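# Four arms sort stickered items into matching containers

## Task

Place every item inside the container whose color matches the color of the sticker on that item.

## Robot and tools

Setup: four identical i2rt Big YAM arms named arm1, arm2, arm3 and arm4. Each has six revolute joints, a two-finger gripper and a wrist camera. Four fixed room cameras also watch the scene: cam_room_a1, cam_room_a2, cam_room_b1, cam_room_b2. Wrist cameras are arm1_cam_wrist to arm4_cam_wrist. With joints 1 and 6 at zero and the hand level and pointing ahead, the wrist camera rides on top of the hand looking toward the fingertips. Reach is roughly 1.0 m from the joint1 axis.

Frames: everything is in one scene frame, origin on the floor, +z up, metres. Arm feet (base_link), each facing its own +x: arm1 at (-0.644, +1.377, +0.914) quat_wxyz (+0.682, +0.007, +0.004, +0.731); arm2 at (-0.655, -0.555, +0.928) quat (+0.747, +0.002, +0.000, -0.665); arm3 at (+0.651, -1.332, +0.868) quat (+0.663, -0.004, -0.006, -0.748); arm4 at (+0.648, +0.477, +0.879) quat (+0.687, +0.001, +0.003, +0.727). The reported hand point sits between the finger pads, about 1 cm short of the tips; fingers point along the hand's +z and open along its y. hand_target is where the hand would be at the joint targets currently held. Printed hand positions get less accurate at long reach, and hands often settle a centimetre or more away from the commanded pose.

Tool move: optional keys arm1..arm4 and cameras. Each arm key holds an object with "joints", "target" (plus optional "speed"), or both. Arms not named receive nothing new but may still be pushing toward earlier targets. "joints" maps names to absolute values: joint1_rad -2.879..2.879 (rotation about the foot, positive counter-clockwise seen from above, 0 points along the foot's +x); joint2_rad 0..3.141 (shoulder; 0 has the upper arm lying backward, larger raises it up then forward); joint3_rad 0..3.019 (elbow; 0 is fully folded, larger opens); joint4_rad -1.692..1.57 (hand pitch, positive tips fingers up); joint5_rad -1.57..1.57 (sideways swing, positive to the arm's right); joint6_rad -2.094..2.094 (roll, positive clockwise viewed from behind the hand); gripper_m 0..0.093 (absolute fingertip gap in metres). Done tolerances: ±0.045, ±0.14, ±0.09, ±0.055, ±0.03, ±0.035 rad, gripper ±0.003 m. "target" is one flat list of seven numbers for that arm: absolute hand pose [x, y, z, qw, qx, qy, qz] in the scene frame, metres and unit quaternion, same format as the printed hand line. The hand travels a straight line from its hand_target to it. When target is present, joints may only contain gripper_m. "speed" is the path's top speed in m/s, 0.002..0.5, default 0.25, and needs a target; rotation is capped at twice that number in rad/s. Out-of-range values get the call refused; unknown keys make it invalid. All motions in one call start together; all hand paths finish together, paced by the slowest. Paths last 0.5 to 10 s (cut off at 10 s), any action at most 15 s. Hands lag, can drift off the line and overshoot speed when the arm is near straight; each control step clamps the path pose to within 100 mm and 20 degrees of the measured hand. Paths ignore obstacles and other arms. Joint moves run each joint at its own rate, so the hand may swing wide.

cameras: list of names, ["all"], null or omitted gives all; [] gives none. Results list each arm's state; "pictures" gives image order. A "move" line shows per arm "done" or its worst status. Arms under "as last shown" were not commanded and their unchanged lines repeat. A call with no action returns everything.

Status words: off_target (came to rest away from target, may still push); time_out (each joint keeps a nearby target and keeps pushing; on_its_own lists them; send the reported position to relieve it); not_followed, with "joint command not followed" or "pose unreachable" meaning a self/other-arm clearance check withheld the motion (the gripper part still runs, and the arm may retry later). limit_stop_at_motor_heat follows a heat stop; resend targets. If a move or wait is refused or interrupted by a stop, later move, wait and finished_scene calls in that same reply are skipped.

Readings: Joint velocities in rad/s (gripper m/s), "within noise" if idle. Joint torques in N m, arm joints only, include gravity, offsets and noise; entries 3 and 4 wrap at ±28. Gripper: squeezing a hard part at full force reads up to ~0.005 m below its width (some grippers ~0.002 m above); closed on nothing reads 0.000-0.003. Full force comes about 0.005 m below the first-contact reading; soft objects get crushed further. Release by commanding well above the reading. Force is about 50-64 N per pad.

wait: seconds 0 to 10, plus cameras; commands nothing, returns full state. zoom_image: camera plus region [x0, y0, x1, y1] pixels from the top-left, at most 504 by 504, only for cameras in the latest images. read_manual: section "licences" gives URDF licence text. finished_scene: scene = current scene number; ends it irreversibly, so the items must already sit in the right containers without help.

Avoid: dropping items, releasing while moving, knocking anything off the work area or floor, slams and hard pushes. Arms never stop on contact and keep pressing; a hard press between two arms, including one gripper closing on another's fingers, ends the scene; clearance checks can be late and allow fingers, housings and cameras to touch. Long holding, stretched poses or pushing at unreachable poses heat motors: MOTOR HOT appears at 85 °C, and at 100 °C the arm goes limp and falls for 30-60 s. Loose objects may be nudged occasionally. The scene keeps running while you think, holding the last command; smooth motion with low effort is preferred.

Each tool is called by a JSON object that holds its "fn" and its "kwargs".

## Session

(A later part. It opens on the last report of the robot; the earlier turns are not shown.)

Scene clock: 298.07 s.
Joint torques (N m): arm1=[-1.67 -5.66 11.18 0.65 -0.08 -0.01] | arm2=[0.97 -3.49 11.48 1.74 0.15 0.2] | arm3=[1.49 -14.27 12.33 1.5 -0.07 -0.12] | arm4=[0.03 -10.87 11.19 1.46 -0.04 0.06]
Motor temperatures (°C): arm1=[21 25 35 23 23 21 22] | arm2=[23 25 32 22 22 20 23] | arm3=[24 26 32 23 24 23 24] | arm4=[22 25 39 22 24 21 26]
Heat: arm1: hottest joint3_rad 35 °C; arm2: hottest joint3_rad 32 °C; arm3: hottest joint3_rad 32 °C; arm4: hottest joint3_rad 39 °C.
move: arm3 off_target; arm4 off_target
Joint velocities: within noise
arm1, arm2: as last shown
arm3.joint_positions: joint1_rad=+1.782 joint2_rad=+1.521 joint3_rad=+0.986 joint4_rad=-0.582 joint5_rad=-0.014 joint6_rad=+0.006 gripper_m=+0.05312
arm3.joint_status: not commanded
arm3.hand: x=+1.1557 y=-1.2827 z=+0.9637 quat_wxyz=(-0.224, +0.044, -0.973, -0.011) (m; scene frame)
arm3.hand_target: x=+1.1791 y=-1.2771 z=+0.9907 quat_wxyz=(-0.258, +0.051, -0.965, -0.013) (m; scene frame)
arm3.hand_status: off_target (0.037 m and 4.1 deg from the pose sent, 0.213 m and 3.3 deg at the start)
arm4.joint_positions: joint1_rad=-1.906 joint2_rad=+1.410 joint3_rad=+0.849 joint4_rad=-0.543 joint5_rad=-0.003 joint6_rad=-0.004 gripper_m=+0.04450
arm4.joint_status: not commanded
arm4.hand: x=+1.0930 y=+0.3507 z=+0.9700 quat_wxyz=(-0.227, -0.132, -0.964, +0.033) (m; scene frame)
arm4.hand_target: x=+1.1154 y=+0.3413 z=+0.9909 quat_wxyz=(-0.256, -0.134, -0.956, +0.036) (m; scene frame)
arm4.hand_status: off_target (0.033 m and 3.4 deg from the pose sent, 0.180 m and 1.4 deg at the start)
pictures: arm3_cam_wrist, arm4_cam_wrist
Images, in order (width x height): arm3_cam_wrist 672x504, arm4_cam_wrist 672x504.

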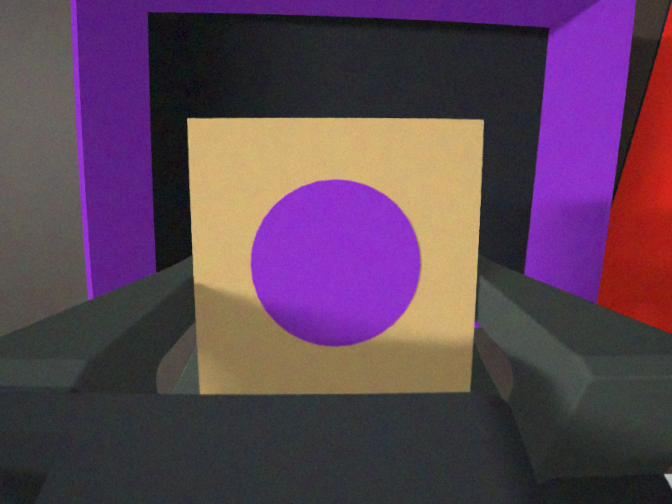

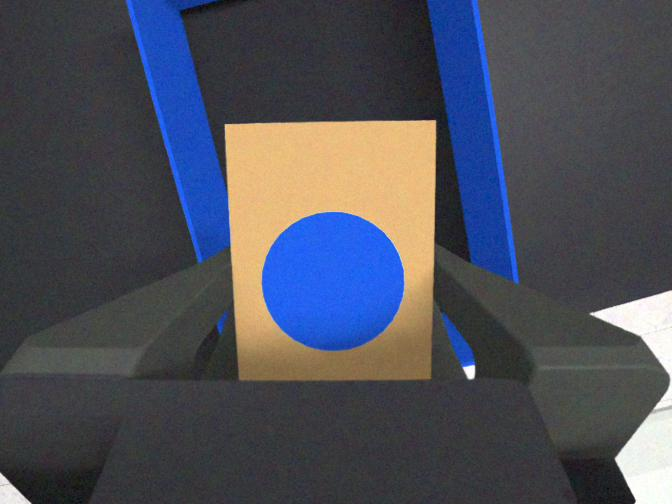

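{"fn": "move", "kwargs": {"arm3": {"target":[1.20,-1.277,0.89,0.2585,-0.0506,0.9646,0.0135],"speed":0.15}, "arm4": {"target":[1.135,0.338,0.88,0.2563,0.1344,0.9565,-0.036],"speed":0.15}, "cameras": ["arm3_cam_wrist","arm4_cam_wrist"]}}

{"fn": "move", "kwargs": {"arm3": {"target":[1.20,-1.277,0.815,0.2585,-0.0506,0.9646,0.0135],"speed":0.1}, "arm4": {"target":[1.135,0.338,0.79,0.2563,0.1344,0.9565,-0.036],"speed":0.1}, "cameras": ["arm3_cam_wrist","arm4_cam_wrist"]}}

Scene clock: 305.57 s.
Joint torques (N m): arm1=[-1.61 -5.77 11.33 0.7 -0.06 0.03] | arm2=[0.91 -3.49 11.52 1.74 0.15 0.21] | arm3=[1.38 -16.03 6.87 1.69 -0.07 -0.12] | arm4=[0.56 -13.63 6.5 1.46 0.05 0.11]
Motor temperatures (°C): arm1=[21 25 35 23 23 21 22] | arm2=[23 25 32 22 22 20 23] | arm3=[24 25 32 23 24 23 24] | arm4=[22 25 39 22 24 21 26]
Heat: arm1: hottest joint3_rad 35 °C; arm2: hottest joint3_rad 32 °C; arm3: hottest joint3_rad 32 °C; arm4: hottest joint3_rad 39 °C.
move: arm3 done; arm4 done
Joint velocities: within noise
arm1, arm2: as last shown
arm3.joint_positions: joint1_rad=+1.782 joint2_rad=+1.726 joint3_rad=+0.986 joint4_rad=-0.320 joint5_rad=-0.015 joint6_rad=+0.005 gripper_m=+0.05312
arm3.joint_status: not commanded
arm3.hand: x=+1.1982 y=-1.2798 z=+0.8894 quat_wxyz=(-0.252, +0.045, -0.967, -0.013) (m; scene frame)
arm3.hand_target: x=+1.1999 y=-1.2770 z=+0.8899 quat_wxyz=(-0.258, +0.051, -0.965, -0.014) (m; scene frame)
arm3.hand_status: done (0.003 m and 1.0 deg from the pose sent, 0.086 m and 4.1 deg at the start)
arm4.joint_positions: joint1_rad=-1.906 joint2_rad=+1.667 joint3_rad=+0.828 joint4_rad=-0.220 joint5_rad=-0.003 joint6_rad=-0.004 gripper_m=+0.04450
arm4.joint_status: not commanded
arm4.hand: x=+1.1300 y=+0.3397 z=+0.8796 quat_wxyz=(-0.249, -0.131, -0.959, +0.036) (m; scene frame)
arm4.hand_target: x=+1.1350 y=+0.3379 z=+0.8801 quat_wxyz=(-0.256, -0.135, -0.956, +0.036) (m; scene frame)
arm4.hand_status: done (0.005 m and 1.0 deg from the pose sent, 0.100 m and 3.5 deg at the start)
pictures: arm3_cam_wrist, arm4_cam_wrist
Images, in order (width x height): arm3_cam_wrist 672x504, arm4_cam_wrist 672x504.

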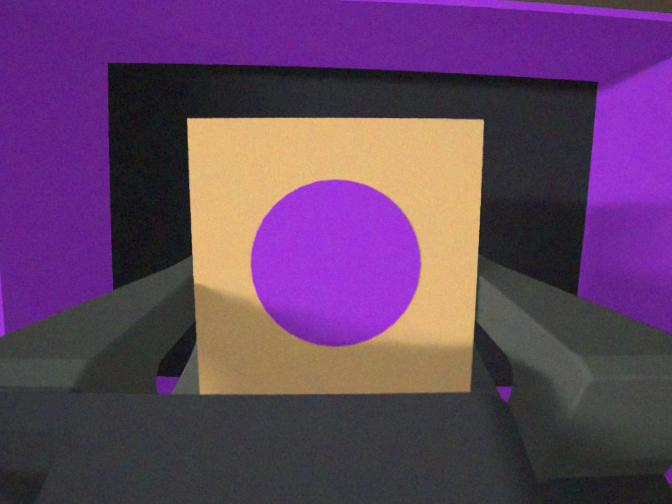

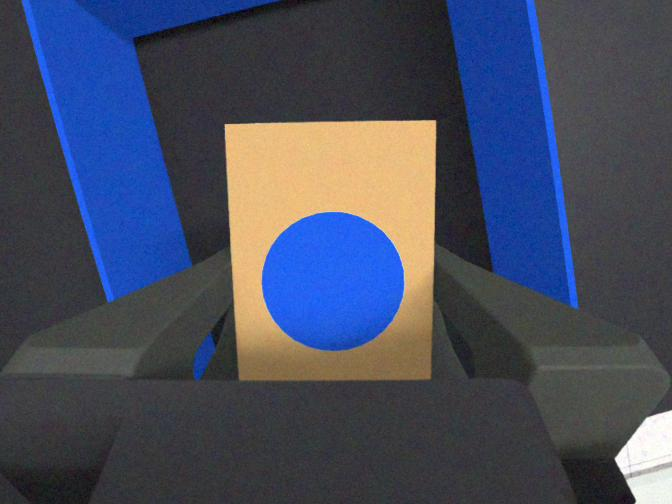

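Scene clock: 307.13 s.
Joint torques (N m): arm1=[-2.02 -5.6 11.44 0.72 -0.05 0.02] | arm2=[0.91 -3.31 11.54 1.74 0.14 0.21] | arm3=[1.55 -16.56 5.7 1.72 -0.02 -0.11] | arm4=[0.44 -14.39 4.52 1.54 0.09 0.1]
Motor temperatures (°C): arm1=[21 25 35 23 23 21 22] | arm2=[23 25 32 22 22 20 23] | arm3=[24 25 32 23 24 23 24] | arm4=[22 25 39 22 24 21 26]
Heat: arm1: hottest joint3_rad 35 °C; arm2: hottest joint3_rad 32 °C; arm3: hottest joint3_rad 32 °C; arm4: hottest joint3_rad 39 °C.
move: arm3 done; arm4 done
Joint velocities: within noise
arm1, arm2: as last shown
arm3.joint_positions: joint1_rad=+1.782 joint2_rad=+1.882 joint3_rad=+0.947 joint4_rad=-0.122 joint5_rad=-0.015 joint6_rad=+0.005 gripper_m=+0.05312
arm3.joint_status: not commanded
arm3.hand: x=+1.1986 y=-1.2807 z=+0.8163 quat_wxyz=(-0.254, +0.045, -0.966, -0.013) (m; scene frame)
arm3.hand_target: x=+1.1998 y=-1.2770 z=+0.8149 quat_wxyz=(-0.258, +0.051, -0.965, -0.014) (m; scene frame)
arm3.hand_status: done (0.004 m and 0.9 deg from the pose sent, 0.075 m and 1.0 deg at the start)
arm4.joint_positions: joint1_rad=-1.906 joint2_rad=+1.893 joint3_rad=+0.804 joint4_rad=+0.039 joint5_rad=-0.003 joint6_rad=-0.004 gripper_m=+0.04450
arm4.joint_status: not commanded
arm4.hand: x=+1.1337 y=+0.3382 z=+0.7938 quat_wxyz=(-0.253, -0.131, -0.958, +0.037) (m; scene frame)
arm4.hand_target: x=+1.1350 y=+0.3379 z=+0.7901 quat_wxyz=(-0.256, -0.135, -0.957, +0.036) (m; scene frame)
arm4.hand_status: done (0.004 m and 0.5 deg from the pose sent, 0.090 m and 1.0 deg at the start)
pictures: arm3_cam_wrist, arm4_cam_wrist
Images, in order (width x height): arm3_cam_wrist 672x504, arm4_cam_wrist 672x504.

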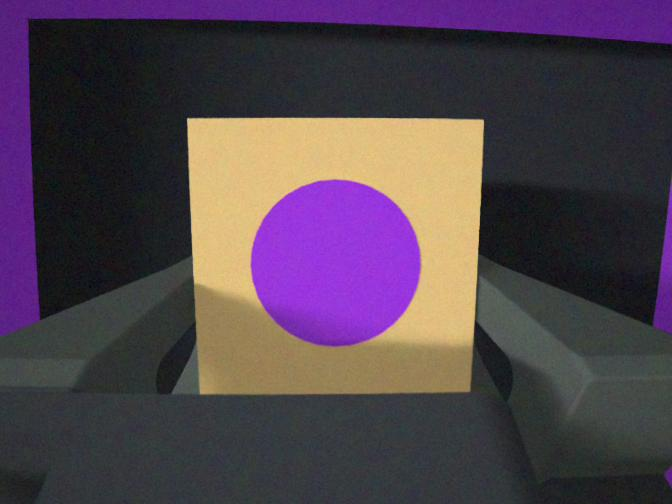

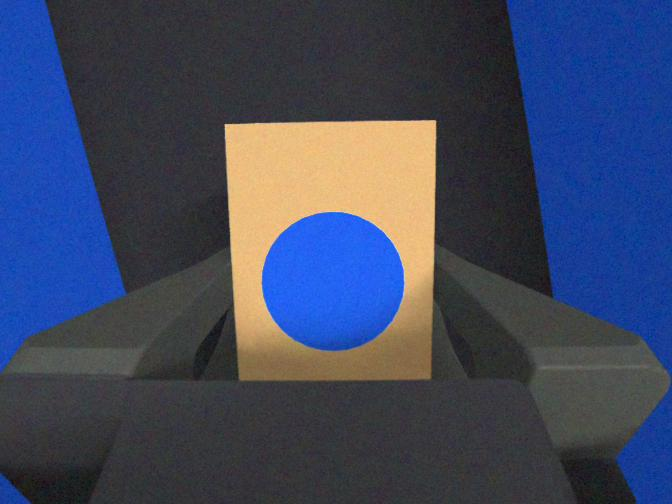

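{"fn": "move", "kwargs": {"arm3": {"target":[1.20,-1.277,0.77,0.2585,-0.0506,0.9646,0.0135],"speed":0.08}, "arm4": {"target":[1.135,0.338,0.752,0.2563,0.1344,0.9565,-0.036],"speed":0.08}, "cameras": []}}

{"fn": "move", "kwargs": {"arm3": {"target":[1.20,-1.277,0.75,0.2585,-0.0506,0.9646,0.0135],"speed":0.05}, "arm4": {"target":[1.135,0.338,0.738,0.2563,0.1344,0.9565,-0.036],"speed":0.05}, "cameras": ["arm3_cam_wrist","arm4_cam_wrist"]}}

Scene clock: 313.80 s.
Joint torques (N m): arm1=[-1.14 -6.36 11.28 0.61 -0.05 0.04] | arm2=[0.85 -3.25 11.55 1.72 0.15 0.22] | arm3=[1.55 -17.32 4.71 1.76 -0.01 -0.1] | arm4=[0.73 -14.68 4.27 1.37 0.1 0.14]
Motor temperatures (°C): arm1=[21 25 35 23 23 21 22] | arm2=[23 25 32 22 22 20 23] | arm3=[24 25 31 23 24 23 24] | arm4=[22 25 37 22 24 21 26]
Heat: arm1: hottest joint3_rad 35 °C; arm2: hottest joint3_rad 32 °C; arm3: hottest joint3_rad 31 °C; arm4: hottest joint3_rad 37 °C.
move: arm3 done; arm4 done
Joint velocities: within noise
arm1, arm2: as last shown
arm3.joint_positions: joint1_rad=+1.782 joint2_rad=+1.991 joint3_rad=+0.947 joint4_rad=-0.011 joint5_rad=-0.015 joint6_rad=+0.005 gripper_m=+0.05312
arm3.joint_status: not commanded
arm3.hand: x=+1.2002 y=-1.2812 z=+0.7716 quat_wxyz=(-0.255, +0.045, -0.966, -0.013) (m; scene frame)
arm3.hand_target: x=+1.1999 y=-1.2770 z=+0.7701 quat_wxyz=(-0.258, +0.051, -0.965, -0.014) (m; scene frame)
arm3.hand_status: done (0.005 m and 0.8 deg from the pose sent, 0.047 m and 0.9 deg at the start)
arm4.joint_positions: joint1_rad=-1.906 joint2_rad=+1.999 joint3_rad=+0.804 joint4_rad=+0.140 joint5_rad=-0.003 joint6_rad=-0.004 gripper_m=+0.04450
arm4.joint_status: not commanded
arm4.hand: x=+1.1303 y=+0.3390 z=+0.7549 quat_wxyz=(-0.251, -0.131, -0.958, +0.036) (m; scene frame)
arm4.hand_target: x=+1.1349 y=+0.3379 z=+0.7520 quat_wxyz=(-0.256, -0.135, -0.957, +0.036) (m; scene frame)
arm4.hand_status: done (0.006 m and 0.8 deg from the pose sent, 0.042 m and 0.6 deg at the start)
pictures: none
No camera images: "cameras" was empty.

Scene clock: 314.87 s.
Joint torques (N m): arm1=[-1.08 -5.95 11.19 0.7 -0.06 0.01] | arm2=[0.97 -3.43 11.52 1.76 0.14 0.2] | arm3=[1.55 -17.26 4.67 1.68 0.01 -0.08] | arm4=[0.62 -14.8 4.44 1.48 0.05 0.1]
Motor temperatures (°C): arm1=[21 25 35 23 23 21 22] | arm2=[23 25 32 22 22 20 23] | arm3=[24 25 31 23 24 23 24] | arm4=[22 25 37 22 24 21 26]
Heat: arm1: hottest joint3_rad 35 °C; arm2: hottest joint3_rad 32 °C; arm3: hottest joint3_rad 31 °C; arm4: hottest joint3_rad 37 °C.
move: arm3 done; arm4 done
Joint velocities: within noise
arm1, arm2: as last shown
arm3.joint_positions: joint1_rad=+1.782 joint2_rad=+2.040 joint3_rad=+0.947 joint4_rad=+0.036 joint5_rad=-0.015 joint6_rad=+0.005 gripper_m=+0.05312
arm3.joint_status: not commanded
arm3.hand: x=+1.1989 y=-1.2816 z=+0.7519 quat_wxyz=(-0.254, +0.045, -0.966, -0.013) (m; scene frame)
arm3.hand_target: x=+1.1998 y=-1.2770 z=+0.7500 quat_wxyz=(-0.258, +0.051, -0.965, -0.014) (m; scene frame)
arm3.hand_status: done (0.005 m and 0.9 deg from the pose sent, 0.022 m and 0.8 deg at the start)
arm4.joint_positions: joint1_rad=-1.906 joint2_rad=+2.036 joint3_rad=+0.804 joint4_rad=+0.175 joint5_rad=-0.003 joint6_rad=-0.004 gripper_m=+0.04450
arm4.joint_status: not commanded
arm4.hand: x=+1.1282 y=+0.3395 z=+0.7414 quat_wxyz=(-0.250, -0.131, -0.959, +0.036) (m; scene frame)
arm4.hand_target: x=+1.1349 y=+0.3379 z=+0.7382 quat_wxyz=(-0.256, -0.135, -0.957, +0.036) (m; scene frame)
arm4.hand_status: done (0.008 m and 0.9 deg from the pose sent, 0.018 m and 0.8 deg at the start)
pictures: arm3_cam_wrist, arm4_cam_wrist
Images, in order (width x height): arm3_cam_wrist 672x504, arm4_cam_wrist 672x504.

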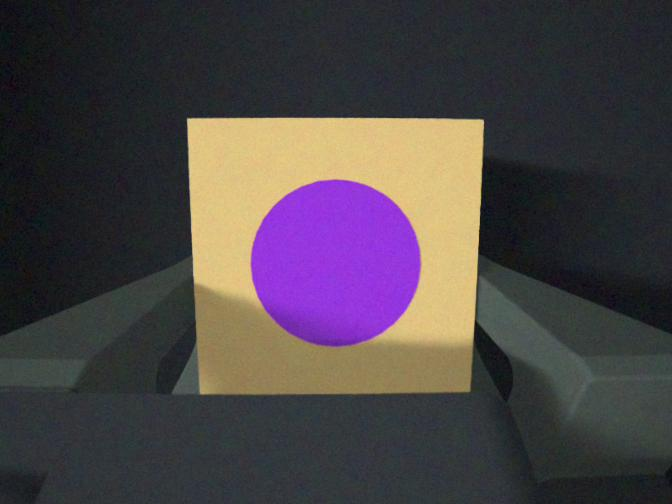

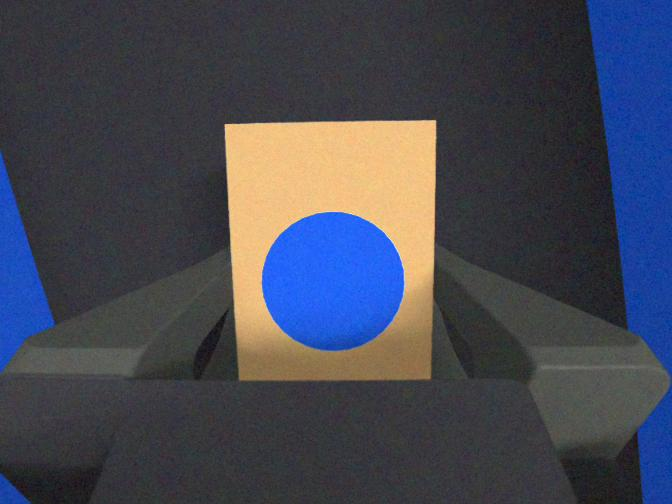

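{"fn": "move", "kwargs": {"arm3": {"target":[1.20,-1.277,0.733,0.2585,-0.0506,0.9646,0.0135],"speed":0.05}, "arm4": {"target":[1.135,0.338,0.722,0.2563,0.1344,0.9565,-0.036],"speed":0.05}, "cameras": []}}

{"fn": "move", "kwargs": {"arm3": {"target":[1.20,-1.277,0.720,0.2585,-0.0506,0.9646,0.0135],"speed":0.05}, "arm4": {"target":[1.135,0.338,0.710,0.2563,0.1344,0.9565,-0.036],"speed":0.05}, "cameras": ["arm3_cam_wrist","arm4_cam_wrist"]}}

Scene clock: 321.97 s.
Joint torques (N m): arm1=[-2.02 -6.07 11.36 0.72 -0.01 0.03] | arm2=[0.85 -3.37 11.55 1.74 0.15 0.21] | arm3=[1.67 -14.74 4.89 1.44 0.01 -0.09] | arm4=[0.73 -12.69 4.74 1.25 0.05 0.1]
Motor temperatures (°C): arm1=[21 25 35 23 23 21 22] | arm2=[23 25 32 22 22 20 23] | arm3=[24 25 30 23 24 23 24] | arm4=[22 25 36 22 24 21 26]
Heat: arm1: hottest joint3_rad 35 °C; arm2: hottest joint3_rad 32 °C; arm3: hottest joint3_rad 30 °C; arm4: hottest joint3_rad 36 °C.
move: arm3 off_target; arm4 off_target
Joint velocities: within noise
arm1, arm2: as last shown
arm3.joint_positions: joint1_rad=+1.782 joint2_rad=+2.053 joint3_rad=+0.947 joint4_rad=+0.082 joint5_rad=-0.015 joint6_rad=+0.005 gripper_m=+0.05312
arm3.joint_status: not commanded
arm3.hand: x=+1.2055 y=-1.2810 z=+0.7504 quat_wxyz=(-0.270, +0.045, -0.962, -0.013) (m; scene frame)
arm3.hand_target: x=+1.1995 y=-1.2771 z=+0.7336 quat_wxyz=(-0.259, +0.051, -0.965, -0.014) (m; scene frame)
arm3.hand_status: off_target (0.019 m and 1.5 deg from the pose sent, 0.019 m and 0.9 deg at the start)
arm4.joint_positions: joint1_rad=-1.906 joint2_rad=+2.056 joint3_rad=+0.804 joint4_rad=+0.220 joint5_rad=-0.003 joint6_rad=-0.004 gripper_m=+0.04450
arm4.joint_status: not commanded
arm4.hand: x=+1.1324 y=+0.3383 z=+0.7373 quat_wxyz=(-0.262, -0.131, -0.955, +0.038) (m; scene frame)
arm4.hand_target: x=+1.1344 y=+0.3381 z=+0.7225 quat_wxyz=(-0.256, -0.135, -0.956, +0.036) (m; scene frame)
arm4.hand_status: off_target (0.016 m and 0.8 deg from the pose sent, 0.021 m and 0.9 deg at the start)
pictures: none
No camera images: "cameras" was empty.

Scene clock: 322.93 s.
Joint torques (N m): arm1=[-1.38 -5.54 11.25 0.76 -0.07 0] | arm2=[0.91 -3.43 11.54 1.76 0.14 0.21] | arm3=[1.73 -12.92 5.08 1.2 0.02 -0.09] | arm4=[0.79 -10.75 4.3 1.1 0.12 0.13]
Motor temperatures (°C): arm1=[21 25 35 23 23 21 22] | arm2=[23 25 32 22 22 20 23] | arm3=[24 25 30 23 24 23 24] | arm4=[22 25 36 22 24 21 26]
Heat: arm1: hottest joint3_rad 35 °C; arm2: hottest joint3_rad 32 °C; arm3: hottest joint3_rad 30 °C; arm4: hottest joint3_rad 36 °C.
move: arm3 off_target; arm4 off_target
Joint velocities: within noise
arm1.joint_positions: joint1_rad=-2.250 joint2_rad=+1.196 joint3_rad=+1.076 joint4_rad=-1.077 joint5_rad=-0.005 joint6_rad=+0.006 gripper_m=+0.07996
arm1.joint_status: not commanded
arm1.hand: x=-0.2997 y=+1.1387 z=+1.1414 quat_wxyz=(-0.170, -0.297, -0.938, +0.054) (m; scene frame)
arm1.hand_target: x=-0.3000 y=+1.1401 z=+1.1401 quat_wxyz=(-0.166, -0.295, -0.939, +0.052) (m; scene frame)
arm1.hand_status: not commanded
arm2.joint_positions: joint1_rad=+0.921 joint2_rad=+0.789 joint3_rad=+0.901 joint4_rad=-0.993 joint5_rad=+0.002 joint6_rad=-0.011 gripper_m=+0.08493
arm2.joint_status: not commanded
arm2.hand: x=-0.3638 y=-0.7294 z=+1.2283 quat_wxyz=(-0.326, -0.244, -0.909, +0.090) (m; scene frame)
arm2.hand_target: x=-0.3636 y=-0.7295 z=+1.2231 quat_wxyz=(-0.318, -0.251, -0.910, +0.087) (m; scene frame)
arm2.hand_status: not commanded
arm3.joint_positions: joint1_rad=+1.782 joint2_rad=+2.063 joint3_rad=+0.947 joint4_rad=+0.119 joint5_rad=-0.015 joint6_rad=+0.005 gripper_m=+0.05312
arm3.joint_status: not commanded
arm3.hand: x=+1.2107 y=-1.2806 z=+0.7501 quat_wxyz=(-0.283, +0.045, -0.958, -0.014) (m; scene frame)
arm3.hand_target: x=+1.1986 y=-1.2773 z=+0.7216 quat_wxyz=(-0.259, +0.051, -0.965, -0.014) (m; scene frame)
arm3.hand_status: off_target (0.032 m and 3.0 deg from the pose sent, 0.031 m and 1.5 deg at the start)
arm4.joint_positions: joint1_rad=-1.906 joint2_rad=+2.070 joint3_rad=+0.817 joint4_rad=+0.253 joint5_rad=-0.003 joint6_rad=-0.004 gripper_m=+0.04450
arm4.joint_status: not commanded
arm4.hand: x=+1.1423 y=+0.3355 z=+0.7379 quat_wxyz=(-0.277, -0.130, -0.951, +0.040) (m; scene frame)
arm4.hand_target: x=+1.1335 y=+0.3383 z=+0.7115 quat_wxyz=(-0.256, -0.135, -0.957, +0.036) (m; scene frame)
arm4.hand_status: off_target (0.029 m and 2.5 deg from the pose sent, 0.027 m and 0.8 deg at the start)
pictures: arm3_cam_wrist, arm4_cam_wrist
Images, in order (width x height): arm3_cam_wrist 672x504, arm4_cam_wrist 672x504.

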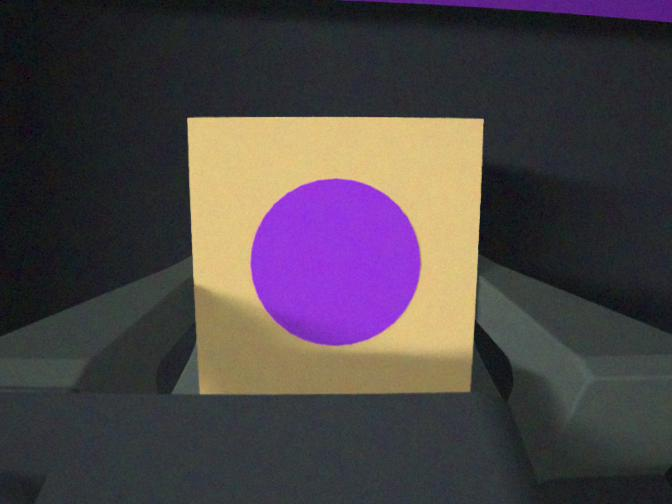

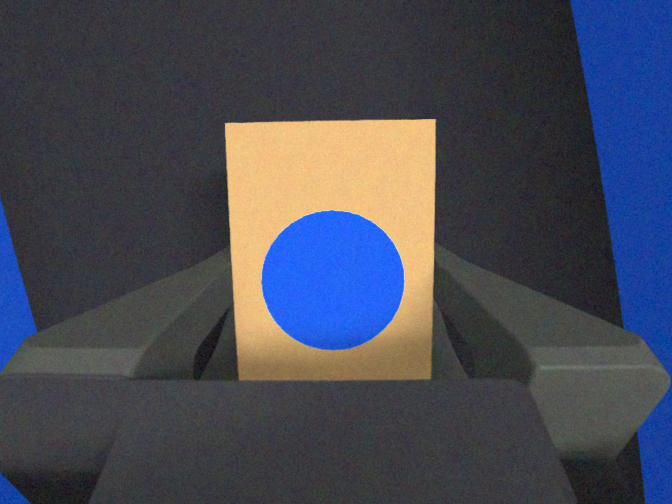

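Contact (items sliding forward). Relax and release.

{"fn": "move", "kwargs": {"arm3": {"target":[1.205,-1.280,0.742,0.2585,-0.0506,0.9646,0.0135],"speed":0.05}, "arm4": {"target":[1.137,0.337,0.730,0.2563,0.1344,0.9565,-0.036],"speed":0.05}, "cameras": []}}

{"fn": "move", "kwargs": {"arm3": {"joints":{"gripper_m":0.085}}, "arm4": {"joints":{"gripper_m":0.08}}, "cameras": []}}

{"fn": "move", "kwargs": {"arm3": {"target":[1.19,-1.277,0.95,0.2585,-0.0506,0.9646,0.0135],"speed":0.15}, "arm4": {"target":[1.12,0.34,0.95,0.2563,0.1344,0.9565,-0.036],"speed":0.15}, "cameras": ["arm3_cam_wrist","arm4_cam_wrist"]}}

Scene clock: 329.50 s.
Joint torques (N m): arm1=[-2.08 -5.36 11.4 0.68 -0.05 -0.02] | arm2=[0.91 -3.49 11.56 1.76 0.16 0.21] | arm3=[0.97 -16.85 5.38 0.12 -0.09 -0.11] | arm4=[0.73 -15.33 3.74 0.1 0.12 0.11]
Motor temperatures (°C): arm1=[21 25 35 23 23 21 22] | arm2=[23 25 32 22 22 20 23] | arm3=[24 25 30 23 24 23 24] | arm4=[22 25 34 22 24 21 26]
Heat: arm1: hottest joint3_rad 35 °C; arm2: hottest joint3_rad 32 °C; arm3: hottest joint3_rad 30 °C; arm4: hottest joint3_rad 34 °C.
move: arm3 done; arm4 done
Joint velocities: within noise
arm1, arm2: as last shown
arm3.joint_positions: joint1_rad=+1.782 joint2_rad=+2.059 joint3_rad=+0.955 joint4_rad=+0.087 joint5_rad=-0.015 joint6_rad=+0.002 gripper_m=+0.05312
arm3.joint_status: not commanded
arm3.hand: x=+1.2091 y=-1.2806 z=+0.7500 quat_wxyz=(-0.273, +0.046, -0.961, -0.013) (m; scene frame)
arm3.hand_target: x=+1.2049 y=-1.2800 z=+0.7422 quat_wxyz=(-0.259, +0.051, -0.965, -0.014) (m; scene frame)
arm3.hand_status: done (0.009 m and 1.8 deg from the pose sent, 0.010 m and 3.0 deg at the start)
arm4.joint_positions: joint1_rad=-1.906 joint2_rad=+2.068 joint3_rad=+0.824 joint4_rad=+0.231 joint5_rad=-0.003 joint6_rad=-0.004 gripper_m=+0.04450
arm4.joint_status: not commanded
arm4.hand: x=+1.1422 y=+0.3355 z=+0.7377 quat_wxyz=(-0.271, -0.130, -0.953, +0.039) (m; scene frame)
arm4.hand_target: x=+1.1368 y=+0.3370 z=+0.7301 quat_wxyz=(-0.256, -0.135, -0.956, +0.036) (m; scene frame)
arm4.hand_status: done (0.009 m and 1.8 deg from the pose sent, 0.010 m and 2.5 deg at the start)
pictures: none
No camera images: "cameras" was empty.

Scene clock: 330.03 s.
Joint torques (N m): arm1=[-2.14 -6.3 11.26 0.7 -0.02 0] | arm2=[0.91 -3.43 11.54 1.74 0.15 0.21] | arm3=[1.14 -17.03 5.29 0.73 -0.07 -0.12] | arm4=[0.26 -15.38 3.79 0.29 0.1 0.12]
Motor temperatures (°C): arm1=[21 25 35 23 23 21 22] | arm2=[23 25 32 22 22 20 23] | arm3=[24 25 30 23 24 23 24] | arm4=[22 25 34 22 24 21 26]
Heat: arm1: hottest joint3_rad 35 °C; arm2: hottest joint3_rad 32 °C; arm3: hottest joint3_rad 30 °C; arm4: hottest joint3_rad 34 °C.
move: arm3 done; arm4 done
Joint velocities: within noise
arm1, arm2: as last shown
arm3.joint_positions: joint1_rad=+1.782 joint2_rad=+2.062 joint3_rad=+0.955 joint4_rad=+0.071 joint5_rad=-0.016 joint6_rad=+0.002 gripper_m=+0.08495
arm3.joint_status: all done
arm3.hand: x=+1.2051 y=-1.2809 z=+0.7467 quat_wxyz=(-0.264, +0.046, -0.963, -0.013) (m; scene frame)
arm3.hand_target: x=+1.2049 y=-1.2800 z=+0.7422 quat_wxyz=(-0.259, +0.051, -0.965, -0.014) (m; scene frame)
arm3.hand_status: not commanded
arm4.joint_positions: joint1_rad=-1.905 joint2_rad=+2.068 joint3_rad=+0.824 joint4_rad=+0.224 joint5_rad=-0.004 joint6_rad=-0.004 gripper_m=+0.07991
arm4.joint_status: all done
arm4.hand: x=+1.1407 y=+0.3362 z=+0.7368 quat_wxyz=(-0.267, -0.130, -0.954, +0.038) (m; scene frame)
arm4.hand_target: x=+1.1370 y=+0.3370 z=+0.7302 quat_wxyz=(-0.257, -0.134, -0.956, +0.036) (m; scene frame)
arm4.hand_status: not commanded
pictures: none
No camera images: "cameras" was empty.

Scene clock: 332.17 s.
Joint torques (N m): arm1=[-1.38 -6.01 11.3 0.58 -0.03 -0.02] | arm2=[0.85 -3.37 11.54 1.77 0.15 0.22] | arm3=[1.32 -15.09 11.15 0.62 0 -0.09] | arm4=[0.44 -12.92 9.81 0.39 -0.01 0.06]
Motor temperatures (°C): arm1=[21 25 35 23 23 21 22] | arm2=[23 25 32 22 22 20 23] | arm3=[24 25 30 23 24 23 24] | arm4=[22 25 34 22 24 21 26]
Heat: arm1: hottest joint3_rad 35 °C; arm2: hottest joint3_rad 32 °C; arm3: hottest joint3_rad 30 °C; arm4: hottest joint3_rad 34 °C.
move: arm3 off_target; arm4 off_target
Joint velocities: within noise
arm1, arm2: as last shown
arm3.joint_positions: joint1_rad=+1.782 joint2_rad=+1.602 joint3_rad=+0.969 joint4_rad=-0.453 joint5_rad=-0.016 joint6_rad=+0.002 gripper_m=+0.08495
arm3.joint_status: not commanded
arm3.hand: x=+1.1725 y=-1.2813 z=+0.9307 quat_wxyz=(-0.240, +0.046, -0.970, -0.012) (m; scene frame)
arm3.hand_target: x=+1.1891 y=-1.2770 z=+0.9502 quat_wxyz=(-0.259, +0.051, -0.965, -0.013) (m; scene frame)
arm3.hand_status: off_target (0.026 m and 2.3 deg from the pose sent, 0.204 m and 0.8 deg at the start)
arm4.joint_positions: joint1_rad=-1.905 joint2_rad=+1.499 joint3_rad=+0.816 joint4_rad=-0.393 joint5_rad=-0.004 joint6_rad=-0.004 gripper_m=+0.07992
arm4.joint_status: not commanded
arm4.hand: x=+1.1053 y=+0.3472 z=+0.9329 quat_wxyz=(-0.241, -0.131, -0.961, +0.035) (m; scene frame)
arm4.hand_target: x=+1.1194 y=+0.3401 z=+0.9503 quat_wxyz=(-0.257, -0.134, -0.956, +0.036) (m; scene frame)
arm4.hand_status: off_target (0.024 m and 1.9 deg from the pose sent, 0.214 m and 1.4 deg at the start)
pictures: arm3_cam_wrist, arm4_cam_wrist
Images, in order (width x height): arm3_cam_wrist 672x504, arm4_cam_wrist 672x504.

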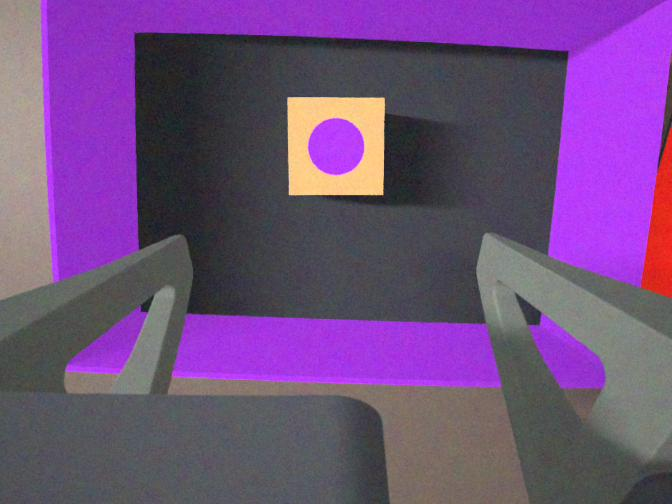

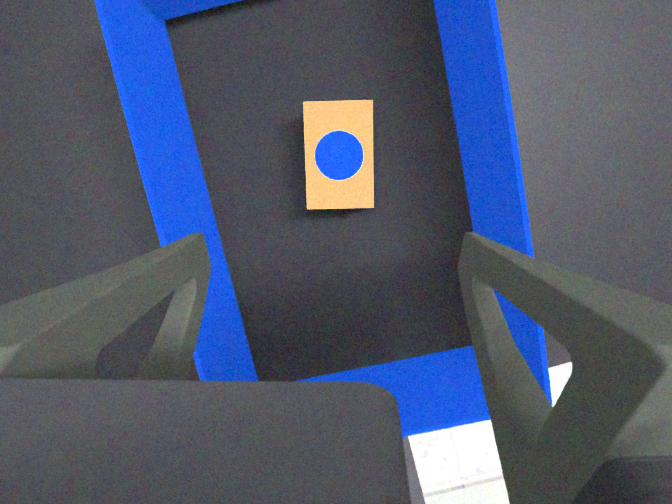

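{"fn": "finished_scene", "kwargs": {"scene": 2}}

The scene is finished: the task was done.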